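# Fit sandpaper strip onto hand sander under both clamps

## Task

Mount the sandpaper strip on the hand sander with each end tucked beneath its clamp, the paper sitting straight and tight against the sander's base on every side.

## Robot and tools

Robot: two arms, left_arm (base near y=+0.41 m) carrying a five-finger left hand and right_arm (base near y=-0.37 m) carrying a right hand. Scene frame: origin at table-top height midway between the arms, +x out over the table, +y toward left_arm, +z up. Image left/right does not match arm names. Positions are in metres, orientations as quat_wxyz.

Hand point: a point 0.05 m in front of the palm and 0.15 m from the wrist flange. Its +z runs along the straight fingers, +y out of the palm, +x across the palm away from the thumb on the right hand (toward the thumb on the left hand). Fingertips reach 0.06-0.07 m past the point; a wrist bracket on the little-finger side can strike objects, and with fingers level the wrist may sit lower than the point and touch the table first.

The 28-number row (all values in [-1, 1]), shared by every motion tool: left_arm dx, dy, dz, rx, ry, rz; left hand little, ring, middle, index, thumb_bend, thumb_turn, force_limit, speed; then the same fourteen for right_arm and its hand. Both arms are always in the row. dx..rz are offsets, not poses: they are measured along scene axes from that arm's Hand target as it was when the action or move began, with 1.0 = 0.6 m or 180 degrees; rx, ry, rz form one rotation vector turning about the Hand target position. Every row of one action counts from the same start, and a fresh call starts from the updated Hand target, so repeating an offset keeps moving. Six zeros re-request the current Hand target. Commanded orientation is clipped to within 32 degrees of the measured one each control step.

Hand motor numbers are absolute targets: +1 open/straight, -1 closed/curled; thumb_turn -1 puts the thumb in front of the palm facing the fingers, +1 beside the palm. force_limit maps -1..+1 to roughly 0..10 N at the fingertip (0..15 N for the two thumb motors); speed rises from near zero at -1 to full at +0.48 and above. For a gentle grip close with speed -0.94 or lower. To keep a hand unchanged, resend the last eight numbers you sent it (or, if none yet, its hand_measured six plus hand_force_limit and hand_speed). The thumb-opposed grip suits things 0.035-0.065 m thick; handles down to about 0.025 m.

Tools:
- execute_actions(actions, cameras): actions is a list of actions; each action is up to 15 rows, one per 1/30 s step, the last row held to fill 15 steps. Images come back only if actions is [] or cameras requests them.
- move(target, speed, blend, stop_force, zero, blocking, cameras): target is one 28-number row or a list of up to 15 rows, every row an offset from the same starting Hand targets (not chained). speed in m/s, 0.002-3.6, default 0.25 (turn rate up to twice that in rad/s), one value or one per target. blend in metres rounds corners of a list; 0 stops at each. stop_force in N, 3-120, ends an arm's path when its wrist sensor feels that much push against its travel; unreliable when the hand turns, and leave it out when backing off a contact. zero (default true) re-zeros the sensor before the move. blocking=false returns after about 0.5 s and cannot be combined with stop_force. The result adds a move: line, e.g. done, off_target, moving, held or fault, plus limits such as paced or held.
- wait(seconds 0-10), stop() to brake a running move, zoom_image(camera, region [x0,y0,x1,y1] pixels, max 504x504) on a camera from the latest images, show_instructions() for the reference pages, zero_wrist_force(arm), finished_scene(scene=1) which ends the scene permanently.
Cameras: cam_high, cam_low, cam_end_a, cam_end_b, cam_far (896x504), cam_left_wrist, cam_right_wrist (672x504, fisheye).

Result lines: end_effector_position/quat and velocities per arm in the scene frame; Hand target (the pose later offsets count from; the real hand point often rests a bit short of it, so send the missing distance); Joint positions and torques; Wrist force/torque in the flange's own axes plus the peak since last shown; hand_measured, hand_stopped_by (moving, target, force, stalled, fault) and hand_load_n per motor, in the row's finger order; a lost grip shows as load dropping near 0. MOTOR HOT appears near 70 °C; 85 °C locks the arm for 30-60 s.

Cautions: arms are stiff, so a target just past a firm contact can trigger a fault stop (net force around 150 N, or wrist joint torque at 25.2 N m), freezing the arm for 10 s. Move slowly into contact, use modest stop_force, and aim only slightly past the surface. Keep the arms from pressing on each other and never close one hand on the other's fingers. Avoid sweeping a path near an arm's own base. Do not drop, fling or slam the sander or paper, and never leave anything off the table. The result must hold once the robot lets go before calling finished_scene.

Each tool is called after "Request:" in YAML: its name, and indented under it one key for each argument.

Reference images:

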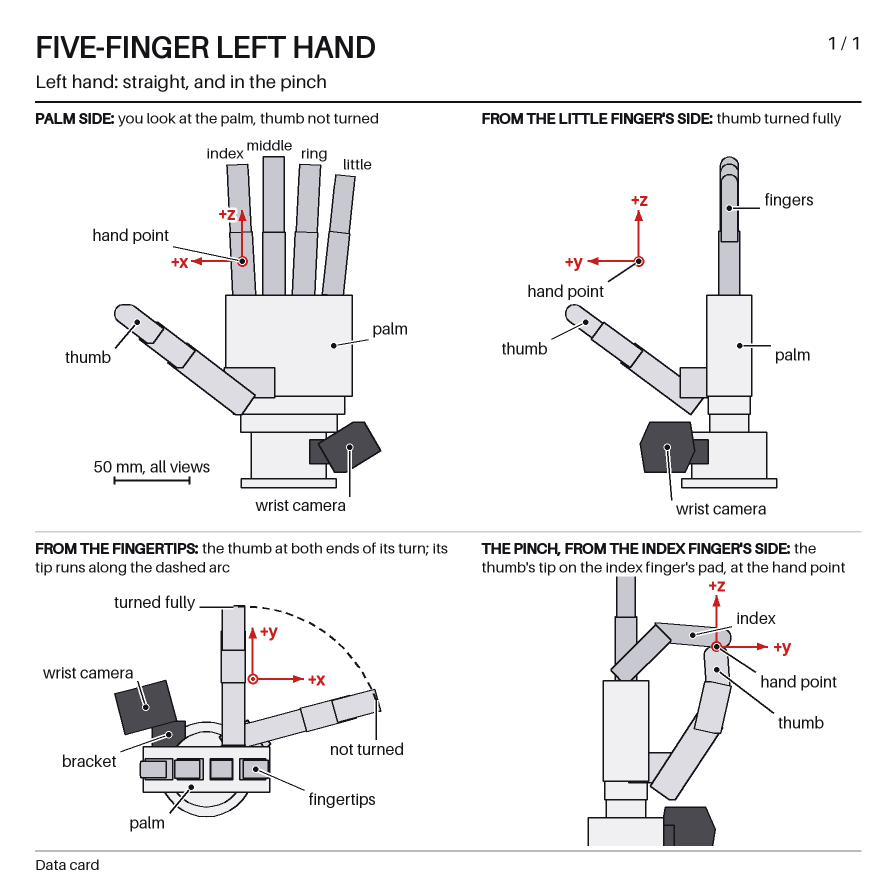

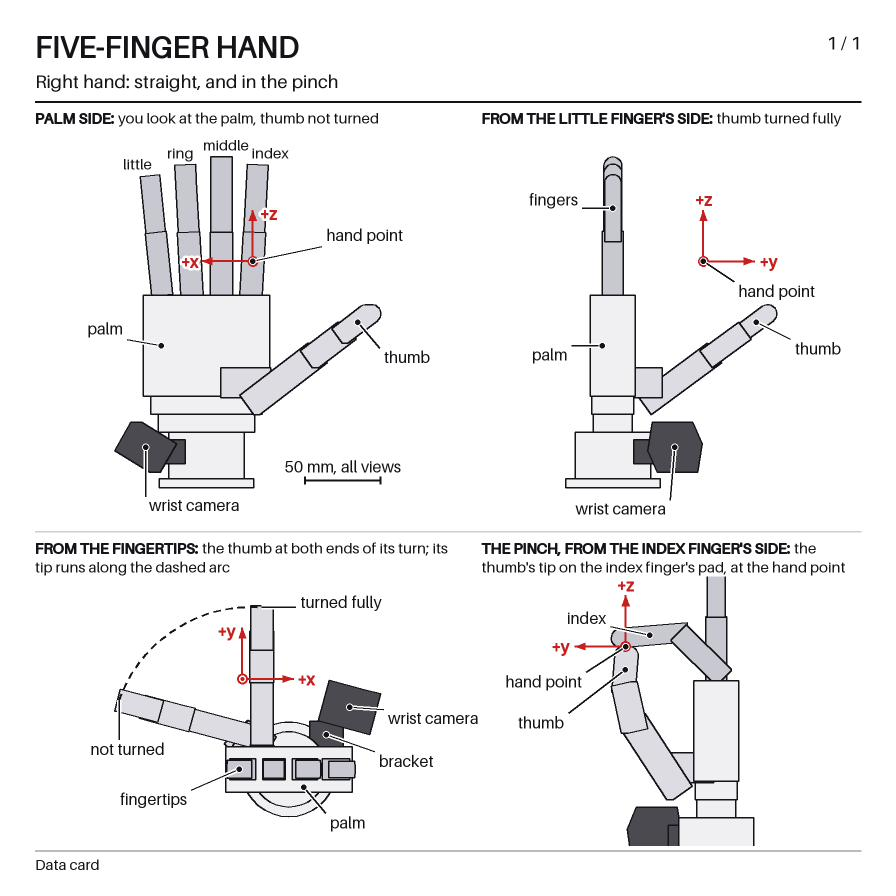

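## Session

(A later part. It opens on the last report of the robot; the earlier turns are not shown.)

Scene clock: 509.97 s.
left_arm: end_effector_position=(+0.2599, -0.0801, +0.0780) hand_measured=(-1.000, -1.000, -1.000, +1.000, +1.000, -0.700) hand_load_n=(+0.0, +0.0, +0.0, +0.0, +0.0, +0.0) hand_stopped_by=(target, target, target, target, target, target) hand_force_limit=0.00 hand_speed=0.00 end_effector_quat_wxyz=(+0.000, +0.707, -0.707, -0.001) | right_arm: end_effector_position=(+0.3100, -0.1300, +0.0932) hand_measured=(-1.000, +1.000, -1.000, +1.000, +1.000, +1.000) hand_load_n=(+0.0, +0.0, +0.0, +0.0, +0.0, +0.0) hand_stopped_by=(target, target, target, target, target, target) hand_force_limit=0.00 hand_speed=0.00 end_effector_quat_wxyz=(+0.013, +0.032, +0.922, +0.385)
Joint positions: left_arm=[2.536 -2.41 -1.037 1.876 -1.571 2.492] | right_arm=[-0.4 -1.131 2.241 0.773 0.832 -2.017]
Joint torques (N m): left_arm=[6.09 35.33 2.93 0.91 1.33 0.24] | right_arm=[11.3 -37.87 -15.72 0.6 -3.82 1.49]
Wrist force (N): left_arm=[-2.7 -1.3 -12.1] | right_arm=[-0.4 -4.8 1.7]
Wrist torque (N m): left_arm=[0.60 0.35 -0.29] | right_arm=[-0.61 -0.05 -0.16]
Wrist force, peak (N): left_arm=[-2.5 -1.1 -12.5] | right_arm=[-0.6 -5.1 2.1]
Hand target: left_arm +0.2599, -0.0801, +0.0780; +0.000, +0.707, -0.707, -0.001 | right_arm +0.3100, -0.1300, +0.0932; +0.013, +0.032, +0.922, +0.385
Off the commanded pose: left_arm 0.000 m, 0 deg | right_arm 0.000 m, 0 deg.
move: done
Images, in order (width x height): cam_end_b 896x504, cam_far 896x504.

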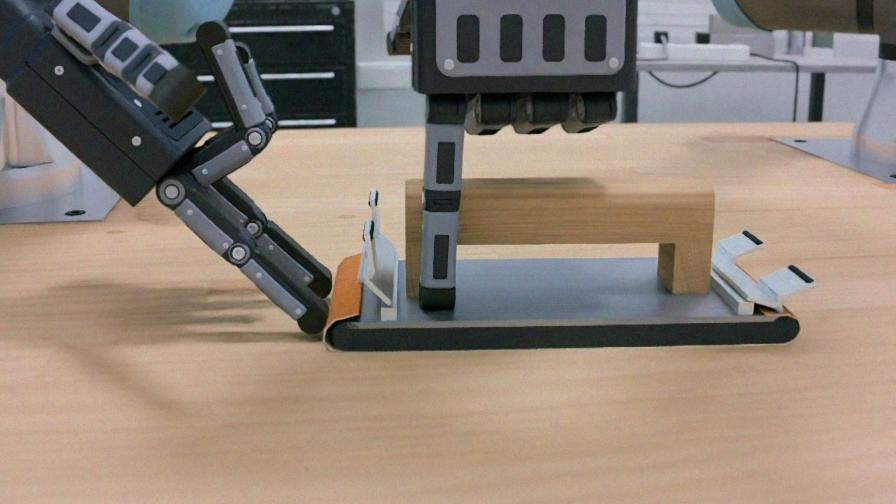

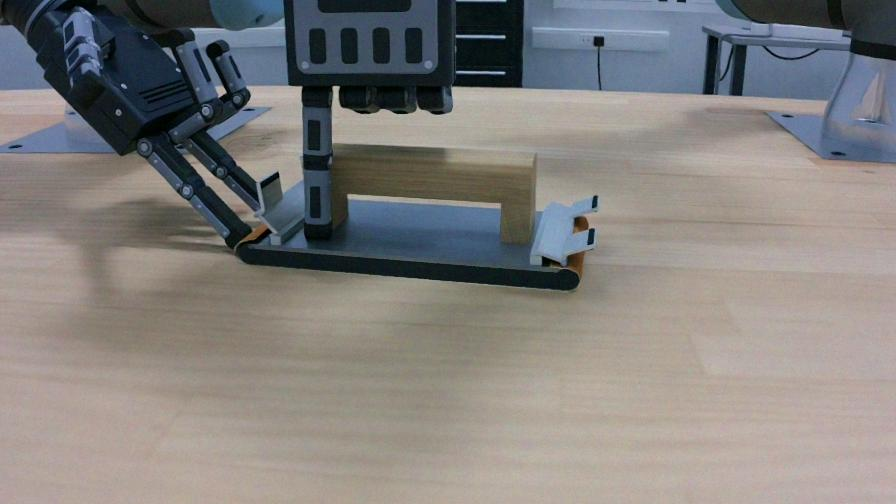

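Request:
move:
  target:
    - [0,0,0,0,0,0,-1,-1,-1,1,1,-0.7,0,0,0,0.0037,0,0,0,0,-1,1,-1,1,1,1,0,0]
  speed: 0.015
  stop_force: 8
  cameras: ["cam_end_b","cam_far"]

Request:
zoom_image:
  camera: "cam_end_b"
  region: [250, 170, 460, 380]

Request:
zoom_image:
  camera: "cam_far"
  region: [180, 140, 380, 300]

Scene clock: 513.37 s.
left_arm: end_effector_position=(+0.2599, -0.0801, +0.0780) hand_measured=(-1.000, -1.000, -1.000, +1.000, +1.000, -0.700) hand_load_n=(+0.0, +0.0, +0.0, +0.0, +0.0, +0.0) hand_stopped_by=(target, target, target, target, target, target) hand_force_limit=0.00 hand_speed=0.00 end_effector_quat_wxyz=(+0.000, +0.707, -0.707, -0.001) | right_arm: end_effector_position=(+0.3100, -0.1278, +0.0932) hand_measured=(-1.000, +1.000, -1.000, +1.000, +1.000, +1.000) hand_load_n=(+0.0, +0.0, +0.0, +0.0, +0.0, +0.0) hand_stopped_by=(target, target, target, target, target, target) hand_force_limit=0.00 hand_speed=0.00 end_effector_quat_wxyz=(+0.013, +0.032, +0.922, +0.385)
Joint positions: left_arm=[2.536 -2.41 -1.037 1.876 -1.571 2.492] | right_arm=[-0.392 -1.132 2.239 0.769 0.829 -2.007]
Joint torques (N m): left_arm=[6.11 35.89 3.23 0.96 1.35 0.24] | right_arm=[11.67 -35.93 -14.25 0.84 -3.81 1.52]
Wrist force (N): left_arm=[-2.5 -1.1 -12.0] | right_arm=[-0.9 -5.4 -0.7]
Wrist torque (N m): left_arm=[0.61 0.34 -0.29] | right_arm=[-0.52 -0.09 -0.20]
Wrist force, peak (N): left_arm=[-2.5 -1.3 -12.5] | right_arm=[-1.1 -5.6 -0.5]
Hand target: left_arm +0.2599, -0.0801, +0.0780; +0.000, +0.707, -0.707, -0.001 | right_arm +0.3100, -0.1278, +0.0932; +0.013, +0.032, +0.922, +0.385
Off the commanded pose: left_arm 0.000 m, 0 deg | right_arm 0.000 m, 0 deg.
move: done
Images, in order (width x height): cam_end_b 896x504, cam_far 896x504.

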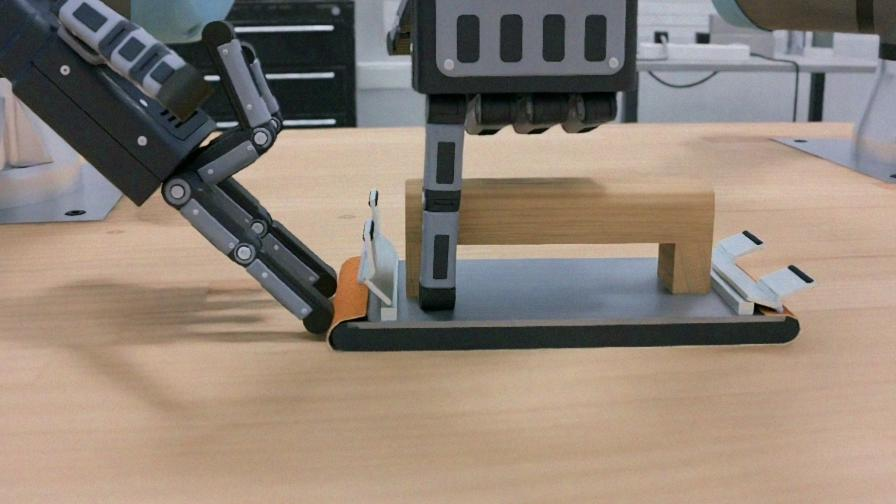

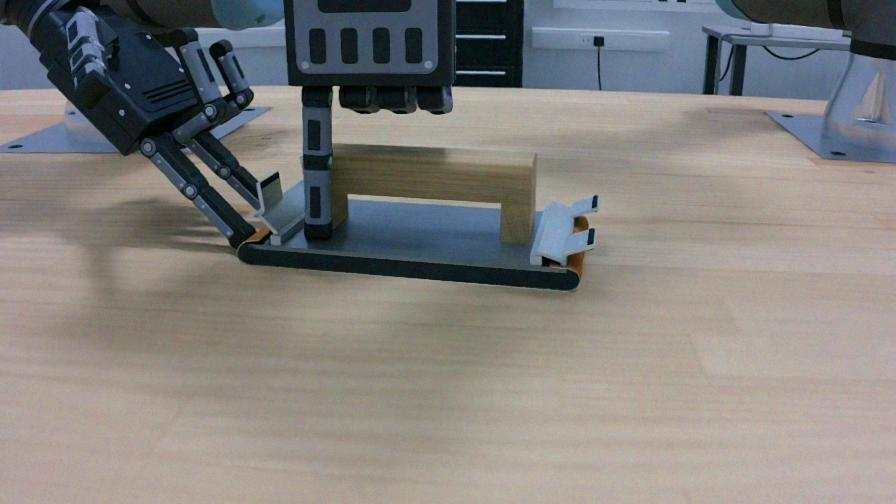

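Scaled by 2.400 from the camera's 896x504 image, which has a finer 1280x720 frame.

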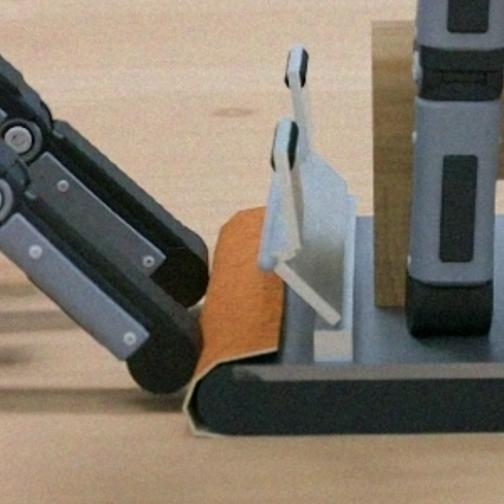

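Scaled by 2.520 from the camera's 896x504 image, which has a finer 1280x720 frame.

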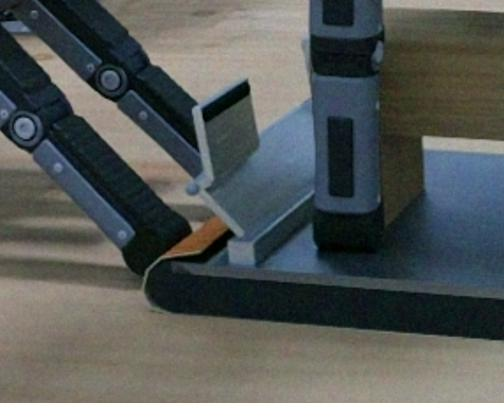

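Request:
execute_actions:
  actions: []
  cameras: ["cam_right_wrist","cam_left_wrist","cam_end_b","cam_low","cam_high"]

Request:
zoom_image:
  camera: "cam_right_wrist"
  region: [160, 60, 400, 240]

Request:
zoom_image:
  camera: "cam_low"
  region: [340, 270, 520, 370]

Request:
zoom_image:
  camera: "cam_high"
  region: [390, 100, 510, 200]

Scene clock: 523.63 s.
left_arm: end_effector_position=(+0.2599, -0.0801, +0.0780) hand_measured=(-1.000, -1.000, -1.000, +1.000, +1.000, -0.700) hand_load_n=(+0.0, +0.0, +0.5, +0.0, +0.0, +0.0) hand_stopped_by=(target, target, target, target, target, target) hand_force_limit=0.00 hand_speed=0.00 end_effector_quat_wxyz=(+0.000, +0.707, -0.707, -0.001) | right_arm: end_effector_position=(+0.3100, -0.1278, +0.0932) hand_measured=(-1.000, +1.000, -1.000, +1.000, +1.000, +1.000) hand_load_n=(+0.0, +0.0, +0.0, +0.0, +0.0, +0.0) hand_stopped_by=(target, target, target, target, target, target) hand_force_limit=0.00 hand_speed=0.00 end_effector_quat_wxyz=(+0.013, +0.032, +0.922, +0.385)
Joint positions: left_arm=[2.536 -2.41 -1.037 1.876 -1.571 2.492] | right_arm=[-0.392 -1.132 2.239 0.769 0.829 -2.007]
Joint velocities: within noise
Joint torques (N m): left_arm=[5.75 35.7 3.11 0.91 1.23 0.21] | right_arm=[10.75 -36.18 -14.78 0.79 -3.85 1.33]
Motor temperatures (°C): left_arm=[35 34 35 39 45 45] | right_arm=[34 37 35 40 42 48]
Wrist force (N): left_arm=[-2.5 -1.5 -12.0] | right_arm=[-0.9 -5.6 -0.4]
Wrist torque (N m): left_arm=[0.59 0.32 -0.28] | right_arm=[-0.52 -0.10 -0.19]
Wrist force, peak (N): left_arm=[-2.3 -1.1 -12.5] | right_arm=[-1.3 -5.8 -0.3]
Hand target: left_arm +0.2599, -0.0801, +0.0780; +0.000, +0.707, -0.707, -0.001 | right_arm +0.3100, -0.1278, +0.0932; +0.013, +0.032, +0.922, +0.385
Off the commanded pose: left_arm 0.000 m, 0 deg | right_arm 0.000 m, 0 deg.
camera_calibration:
cam_left_wrist: T_world_to_cam=[[0.960407, -0.276079, -0.0374, -0.263436], [-0.212773, -0.813504, 0.541238, -0.0604016], [-0.179849, -0.511851, -0.840038, 0.18411], [0, 0, 0, 1]] pos_world=[0.273266, -0.0276289, 0.177499]
cam_right_wrist: T_world_to_cam=[[-0.195407, 0.695649, 0.691295, 0.0879844], [0.828795, -0.259717, 0.495626, -0.332746], [0.524323, 0.669791, -0.5258, 0.0874426], [0, 0, 0, 1]] pos_world=[0.247123, -0.206194, 0.150072]
Images, in order (width x height): cam_high 896x504, cam_low 896x504, cam_end_b 896x504, cam_left_wrist 672x504, cam_right_wrist 672x504.

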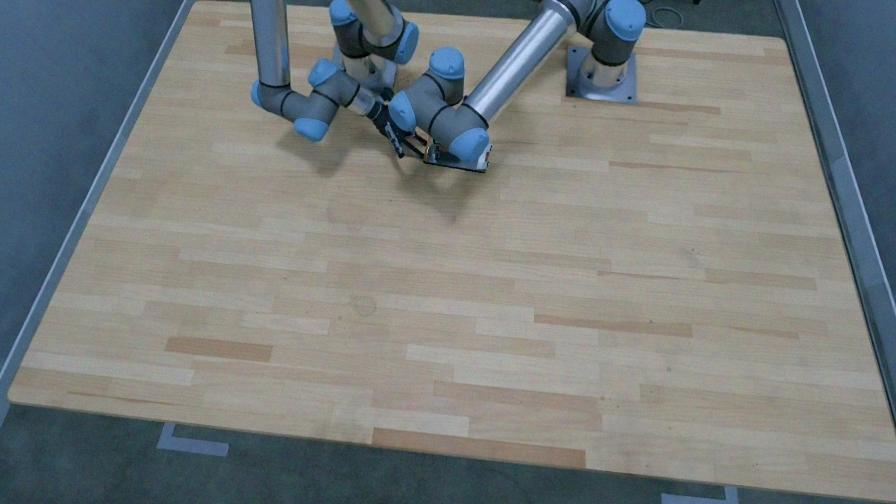

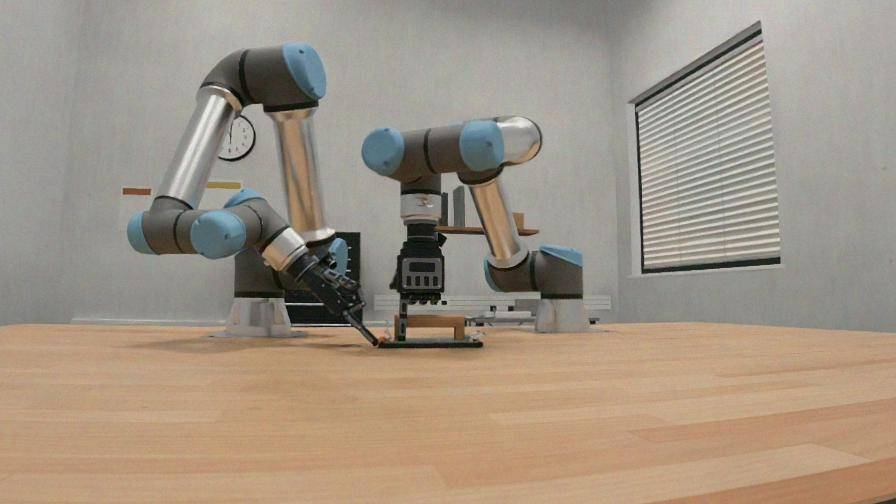

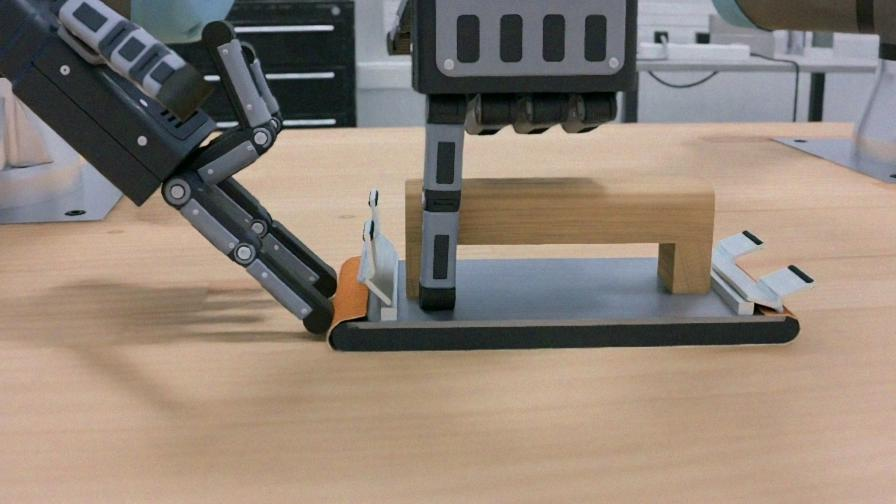

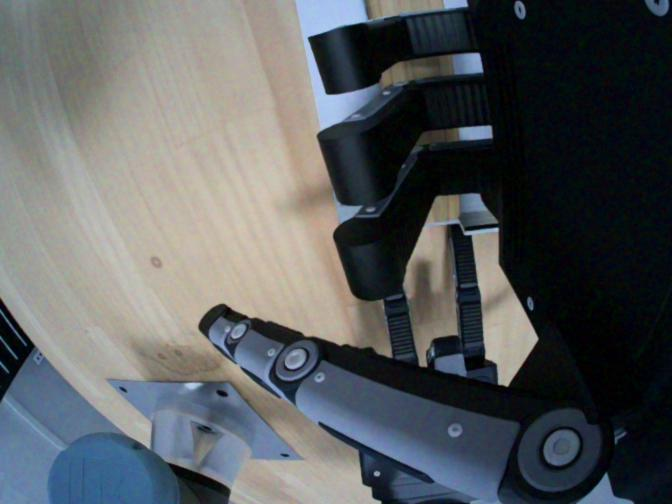

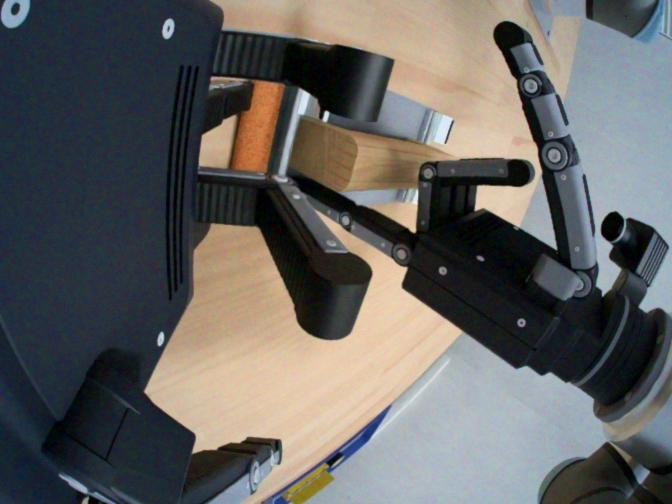

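Scaled by 2.100 from the camera's 672x504 image, which has a finer 960x720 frame.

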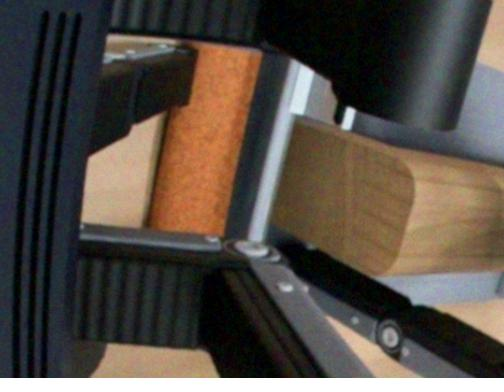

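Scaled by 2.800 from the camera's 896x504 image, which has a finer 1280x720 frame.

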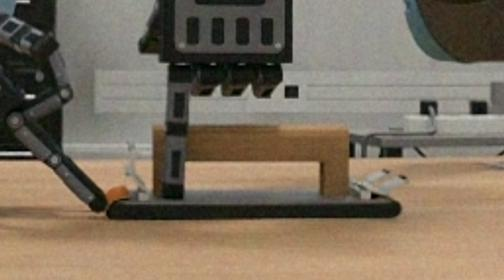

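Scaled by 4.200 from the camera's 896x504 image, which has a finer 1280x720 frame.

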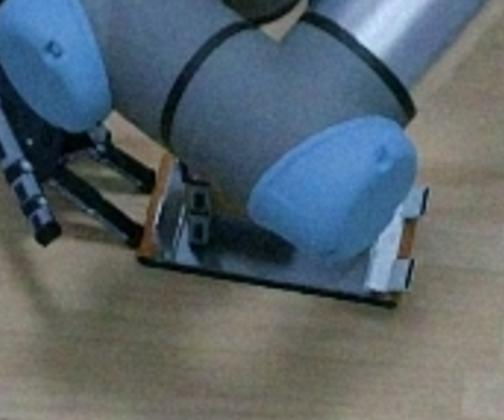

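Request:
zoom_image:
  camera: "cam_end_b"
  region: [310, 280, 570, 400]

Request:
zoom_image:
  camera: "cam_end_b"
  region: [570, 280, 830, 400]

Scaled by 1.938 from the camera's 896x504 image, which has a finer 1280x720 frame.

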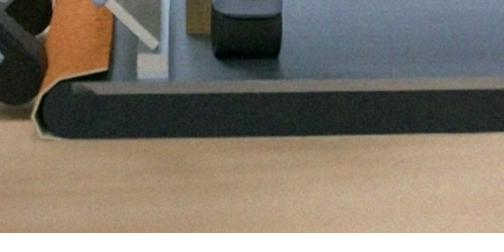

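Scaled by 1.938 from the camera's 896x504 image, which has a finer 1280x720 frame.

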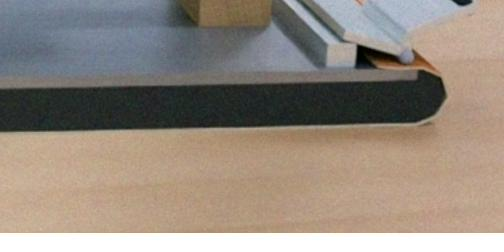

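Request:
move:
  target:
    - [0,0,0,0,0,0,-1,-1,-1,1,1,-0.7,0,0,0,0,0,0,0,-0.0083,-1,1,-1,1,1,1,0,0]
  speed: 0.02
  cameras: ["cam_end_b","cam_far","cam_right_wrist"]

Request:
zoom_image:
  camera: "cam_end_b"
  region: [250, 170, 460, 380]

Request:
zoom_image:
  camera: "cam_right_wrist"
  region: [200, 60, 340, 200]

Scene clock: 550.40 s.
left_arm: end_effector_position=(+0.2599, -0.0801, +0.0780) hand_measured=(-1.000, -1.000, -1.000, +1.000, +1.000, -0.700) hand_load_n=(+0.0, +0.0, +0.0, +0.0, +0.0, +0.0) hand_stopped_by=(target, target, target, target, target, target) hand_force_limit=0.00 hand_speed=0.00 end_effector_quat_wxyz=(+0.000, +0.707, -0.707, -0.001) | right_arm: end_effector_position=(+0.3100, -0.1278, +0.0932) hand_measured=(-1.000, +1.000, -1.000, +1.000, +1.000, +1.000) hand_load_n=(+0.0, +0.0, +0.5, +0.0, +0.0, +0.0) hand_stopped_by=(target, target, target, target, target, target) hand_force_limit=0.00 hand_speed=0.00 end_effector_quat_wxyz=(+0.018, +0.044, +0.922, +0.385)
Joint positions: left_arm=[2.536 -2.41 -1.037 1.876 -1.571 2.492] | right_arm=[-0.396 -1.145 2.254 0.747 0.823 -1.978]
Joint torques (N m): left_arm=[5.27 36.04 3.13 0.77 1.23 0.24] | right_arm=[-8.19 -35.78 2.54 0.63 -3.95 1.46]
Wrist force (N): left_arm=[-2.7 -1.2 -11.9] | right_arm=[-0.2 -5.3 -1.1]
Wrist torque (N m): left_arm=[0.58 0.36 -0.29] | right_arm=[-0.48 -0.04 -0.17]
Wrist force, peak (N): left_arm=[-2.9 -1.4 -12.4] | right_arm=[-0.8 -5.7 -0.8]
Hand target: left_arm +0.2599, -0.0801, +0.0780; +0.000, +0.707, -0.707, -0.001 | right_arm +0.3100, -0.1278, +0.0932; +0.018, +0.044, +0.922, +0.385
Off the commanded pose: left_arm 0.000 m, 0 deg | right_arm 0.000 m, 0 deg.
move: done
camera_calibration:
cam_right_wrist: T_world_to_cam=[[-0.177275, 0.700496, 0.691288, 0.0830255], [0.821763, -0.281157, 0.495637, -0.333368], [0.541552, 0.655939, -0.5258, 0.0803287], [0, 0, 0, 1]] pos_world=[0.245166, -0.204579, 0.150072]
Images, in order (width x height): cam_end_b 896x504, cam_far 896x504, cam_right_wrist 672x504.

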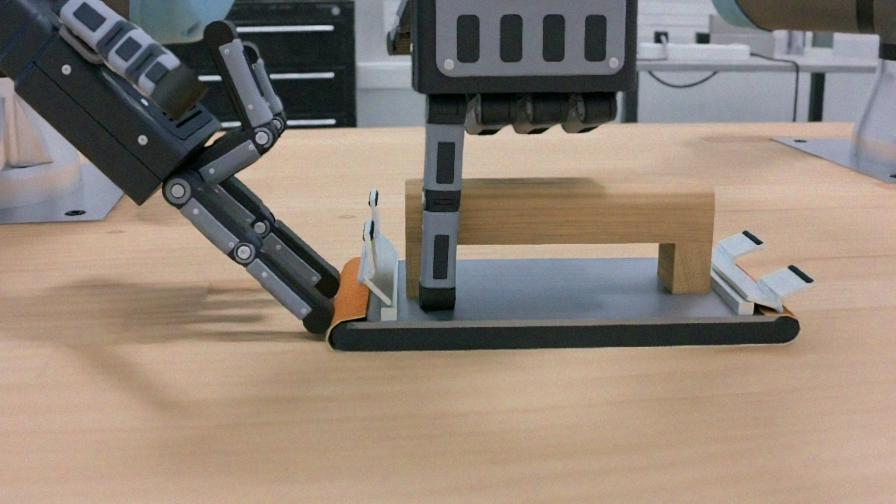

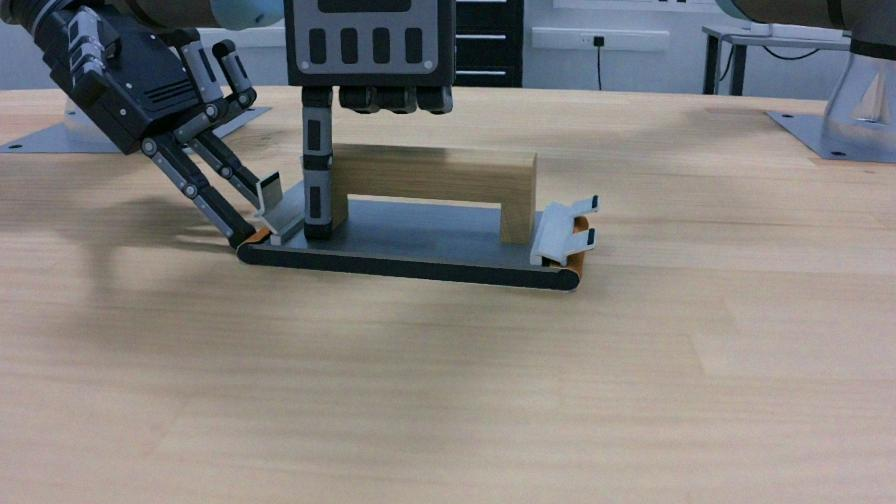

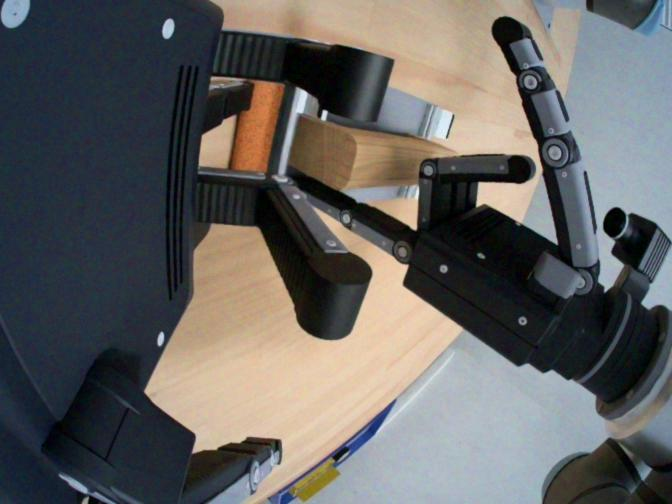

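Scaled by 2.400 from the camera's 896x504 image, which has a finer 1280x720 frame.

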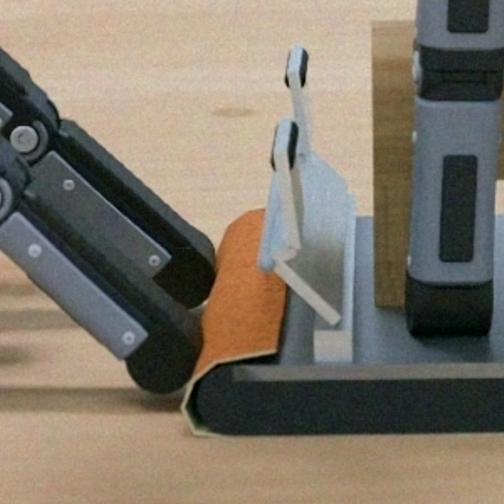

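Scaled by 3.600 from the camera's 672x504 image, which has a finer 960x720 frame.

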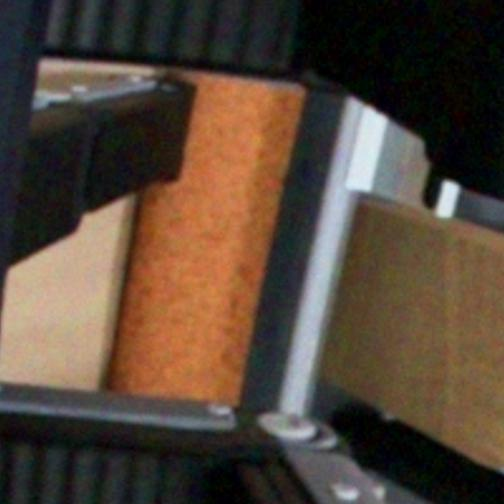

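Request:
move:
  target:
    - [0,0,0,0,0,0,-1,-1,-1,1,1,-0.7,0,0,0,0.0015,0.0002,0,0,0,-1,1,-1,1,1,1,0,0]
  speed: 0.01
  stop_force: 10
  cameras: ["cam_end_b","cam_right_wrist"]

Request:
zoom_image:
  camera: "cam_end_b"
  region: [250, 170, 460, 380]

Request:
zoom_image:
  camera: "cam_right_wrist"
  region: [200, 60, 340, 200]

Scene clock: 554.10 s.
left_arm: end_effector_position=(+0.2599, -0.0801, +0.0780) hand_measured=(-1.000, -1.000, -1.000, +1.000, +1.000, -0.700) hand_load_n=(+0.0, +0.0, +0.0, +0.0, -0.5, +0.0) hand_stopped_by=(target, target, target, target, target, target) hand_force_limit=0.00 hand_speed=0.00 end_effector_quat_wxyz=(+0.000, +0.707, -0.707, -0.001) | right_arm: end_effector_position=(+0.3100, -0.1269, +0.0933) hand_measured=(-1.000, +1.000, -1.000, +1.000, +1.000, +1.000) hand_load_n=(+0.0, +0.0, +0.0, +0.5, +0.0, +0.5) hand_stopped_by=(target, target, target, target, target, target) hand_force_limit=0.00 hand_speed=0.00 end_effector_quat_wxyz=(+0.018, +0.044, +0.922, +0.385)
Joint positions: left_arm=[2.536 -2.41 -1.037 1.876 -1.571 2.492] | right_arm=[-0.393 -1.145 2.254 0.746 0.822 -1.974]
Joint torques (N m): left_arm=[5.36 36.07 3.35 0.65 1.14 0.23] | right_arm=[13.1 -35.29 -13.17 1.02 -5.08 1.4]
Wrist force (N): left_arm=[-3.2 -1.2 -12.0] | right_arm=[-1.1 -10.4 -6.3]
Wrist torque (N m): left_arm=[0.60 0.32 -0.32] | right_arm=[-0.09 -0.02 -0.29]
Wrist force, peak (N): left_arm=[-3.2 -1.2 -12.4] | right_arm=[-1.0 -10.7 -5.8]
Hand target: left_arm +0.2599, -0.0801, +0.0780; +0.000, +0.707, -0.707, -0.001 | right_arm +0.3100, -0.1269, +0.0933; +0.018, +0.044, +0.922, +0.385
Off the commanded pose: left_arm 0.000 m, 0 deg | right_arm 0.000 m, 0 deg.
move: done
camera_calibration:
cam_right_wrist: T_world_to_cam=[[-0.17718, 0.700522, 0.691286, 0.082239], [0.821802, -0.281174, 0.495563, -0.333216], [0.541525, 0.655904, -0.525872, 0.0798538], [0, 0, 0, 1]] pos_world=[0.245166, -0.203678, 0.150272]
Images, in order (width x height): cam_end_b 896x504, cam_right_wrist 672x504.

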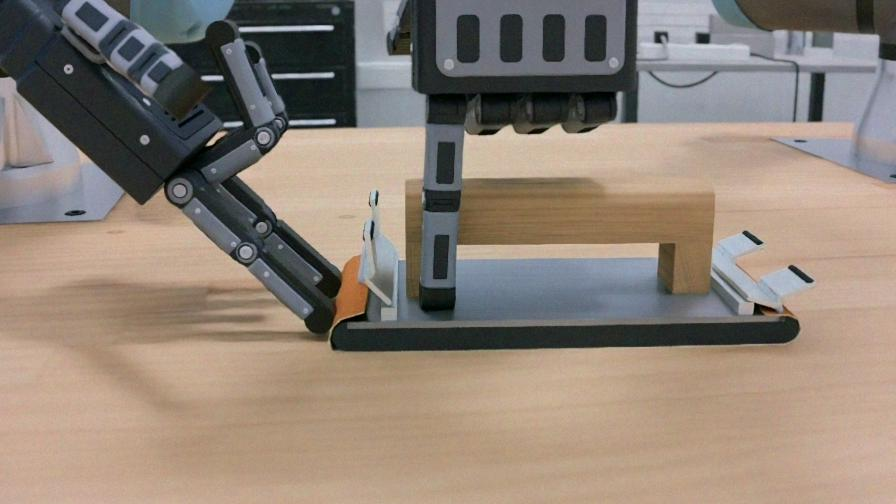

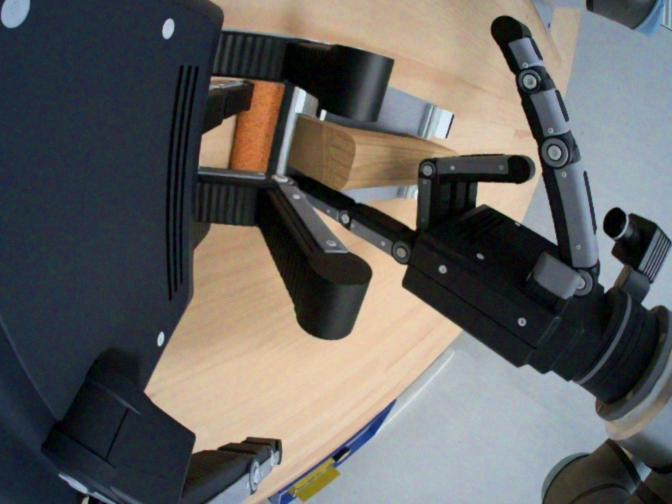

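Scaled by 2.400 from the camera's 896x504 image, which has a finer 1280x720 frame.

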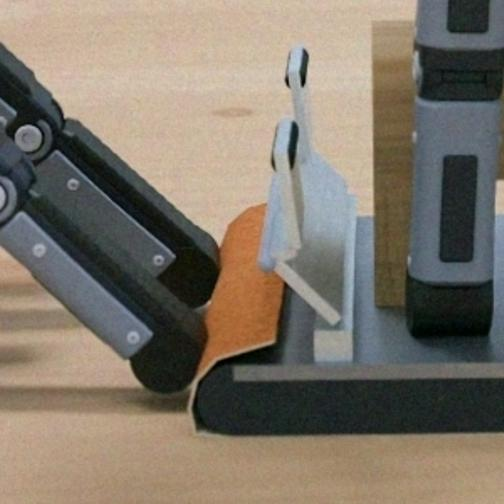

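Scaled by 3.600 from the camera's 672x504 image, which has a finer 960x720 frame.

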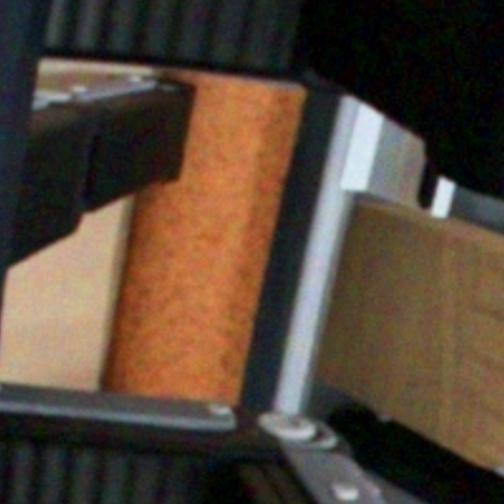

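Request:
move:
  target:
    - [0,0,0,0,0,0,-1,-1,-1,1,1,-0.7,0,0,0,0.0018,0.0048,0,0,0,-1,1,-1,1,1,1,0,0]
  speed: 0.01
  cameras: ["cam_end_b","cam_right_wrist","cam_far"]

Request:
zoom_image:
  camera: "cam_end_b"
  region: [250, 170, 460, 380]

Request:
zoom_image:
  camera: "cam_right_wrist"
  region: [200, 60, 340, 200]

Request:
zoom_image:
  camera: "cam_far"
  region: [200, 160, 340, 300]

Scene clock: 558.33 s.
left_arm: end_effector_position=(+0.2599, -0.0801, +0.0780) hand_measured=(-1.000, -1.000, -1.000, +1.000, +1.000, -0.700) hand_load_n=(+0.0, +0.0, +0.0, +0.0, +0.0, +0.0) hand_stopped_by=(target, target, target, target, target, target) hand_force_limit=0.00 hand_speed=0.00 end_effector_quat_wxyz=(+0.000, +0.707, -0.707, -0.001) | right_arm: end_effector_position=(+0.3100, -0.1258, +0.0962) hand_measured=(-1.000, +1.000, -1.000, +1.000, +1.000, +1.000) hand_load_n=(+0.0, +0.5, +0.0, +1.0, +0.0, +0.0) hand_stopped_by=(target, target, target, target, target, target) hand_force_limit=0.00 hand_speed=0.00 end_effector_quat_wxyz=(+0.018, +0.044, +0.922, +0.385)
Joint positions: left_arm=[2.536 -2.41 -1.037 1.876 -1.571 2.492] | right_arm=[-0.389 -1.154 2.252 0.752 0.821 -1.969]
Joint torques (N m): left_arm=[4.64 36.21 3.76 0.76 1.11 0.38] | right_arm=[11.04 -38.15 -14.52 4.08 -4.95 1.33]
Wrist force (N): left_arm=[-3.0 -1.6 -11.9] | right_arm=[-0.4 -10.3 -2.0]
Wrist torque (N m): left_arm=[0.57 0.26 -0.31] | right_arm=[-0.32 -0.02 -0.22]
Wrist force, peak (N): left_arm=[-3.4 -1.1 -12.6] | right_arm=[-0.9 -13.3 -4.1]
Hand target: left_arm +0.2599, -0.0801, +0.0780; +0.000, +0.707, -0.707, -0.001 | right_arm +0.3100, -0.1258, +0.0962; +0.018, +0.044, +0.922, +0.385
Off the commanded pose: left_arm 0.000 m, 0 deg | right_arm 0.000 m, 0 deg.
move: done
camera_calibration:
cam_right_wrist: T_world_to_cam=[[-0.177217, 0.700477, 0.691322, 0.0795272], [0.821776, -0.281207, 0.495588, -0.334298], [0.541552, 0.655938, -0.5258, 0.0805939], [0, 0, 0, 1]] pos_world=[0.245166, -0.202579, 0.153072]
Images, in order (width x height): cam_end_b 896x504, cam_far 896x504, cam_right_wrist 672x504.

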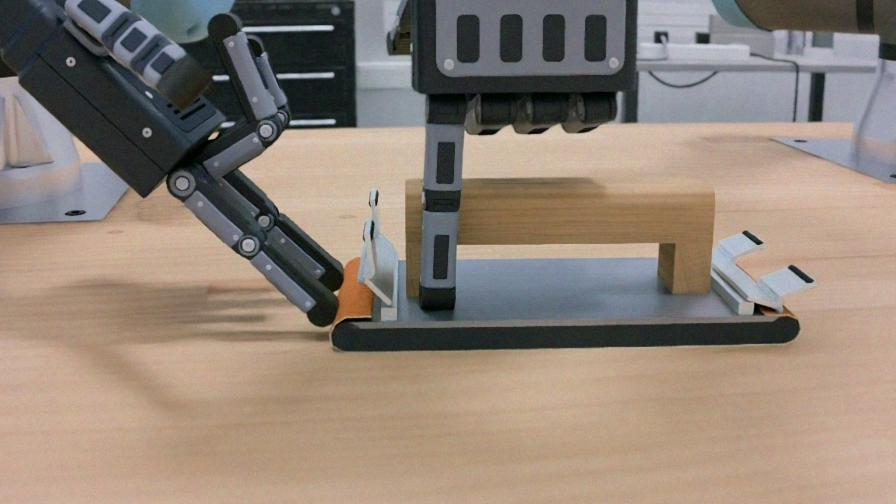

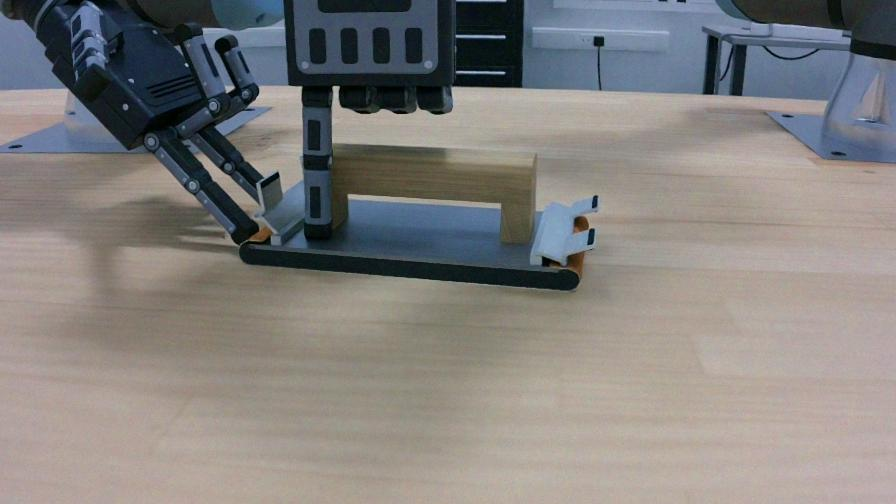

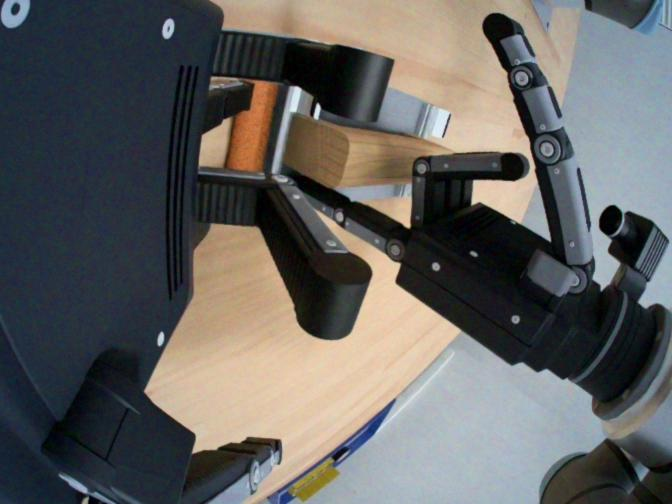

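Scaled by 2.400 from the camera's 896x504 image, which has a finer 1280x720 frame.

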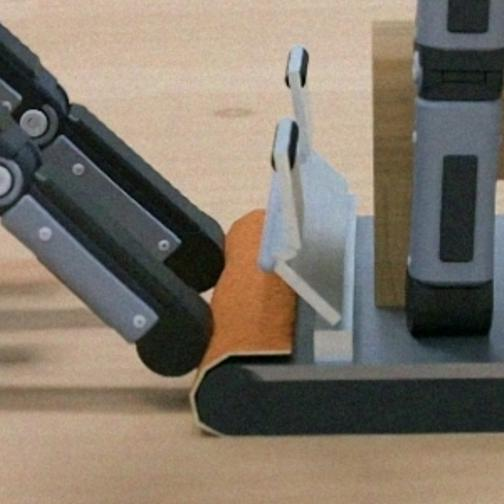

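Scaled by 3.600 from the camera's 672x504 image, which has a finer 960x720 frame.

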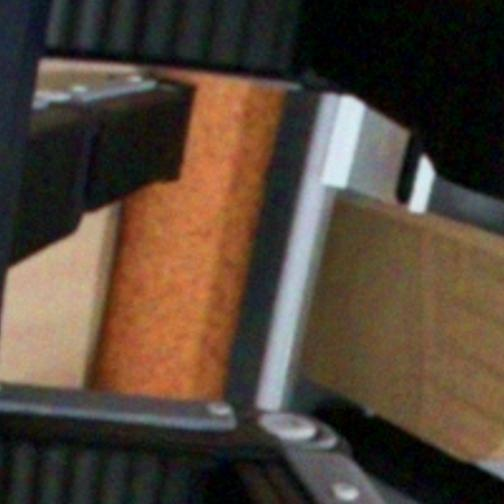

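Scaled by 3.600 from the camera's 896x504 image, which has a finer 1280x720 frame.

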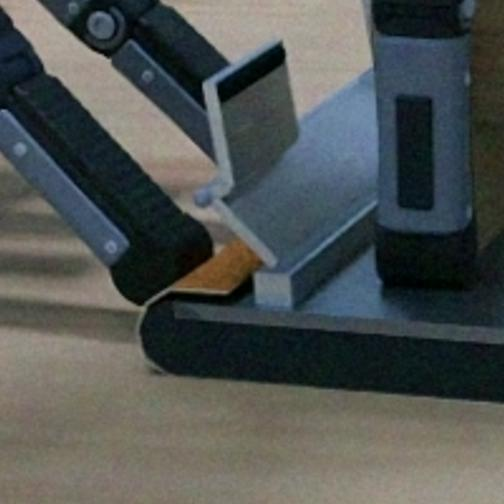

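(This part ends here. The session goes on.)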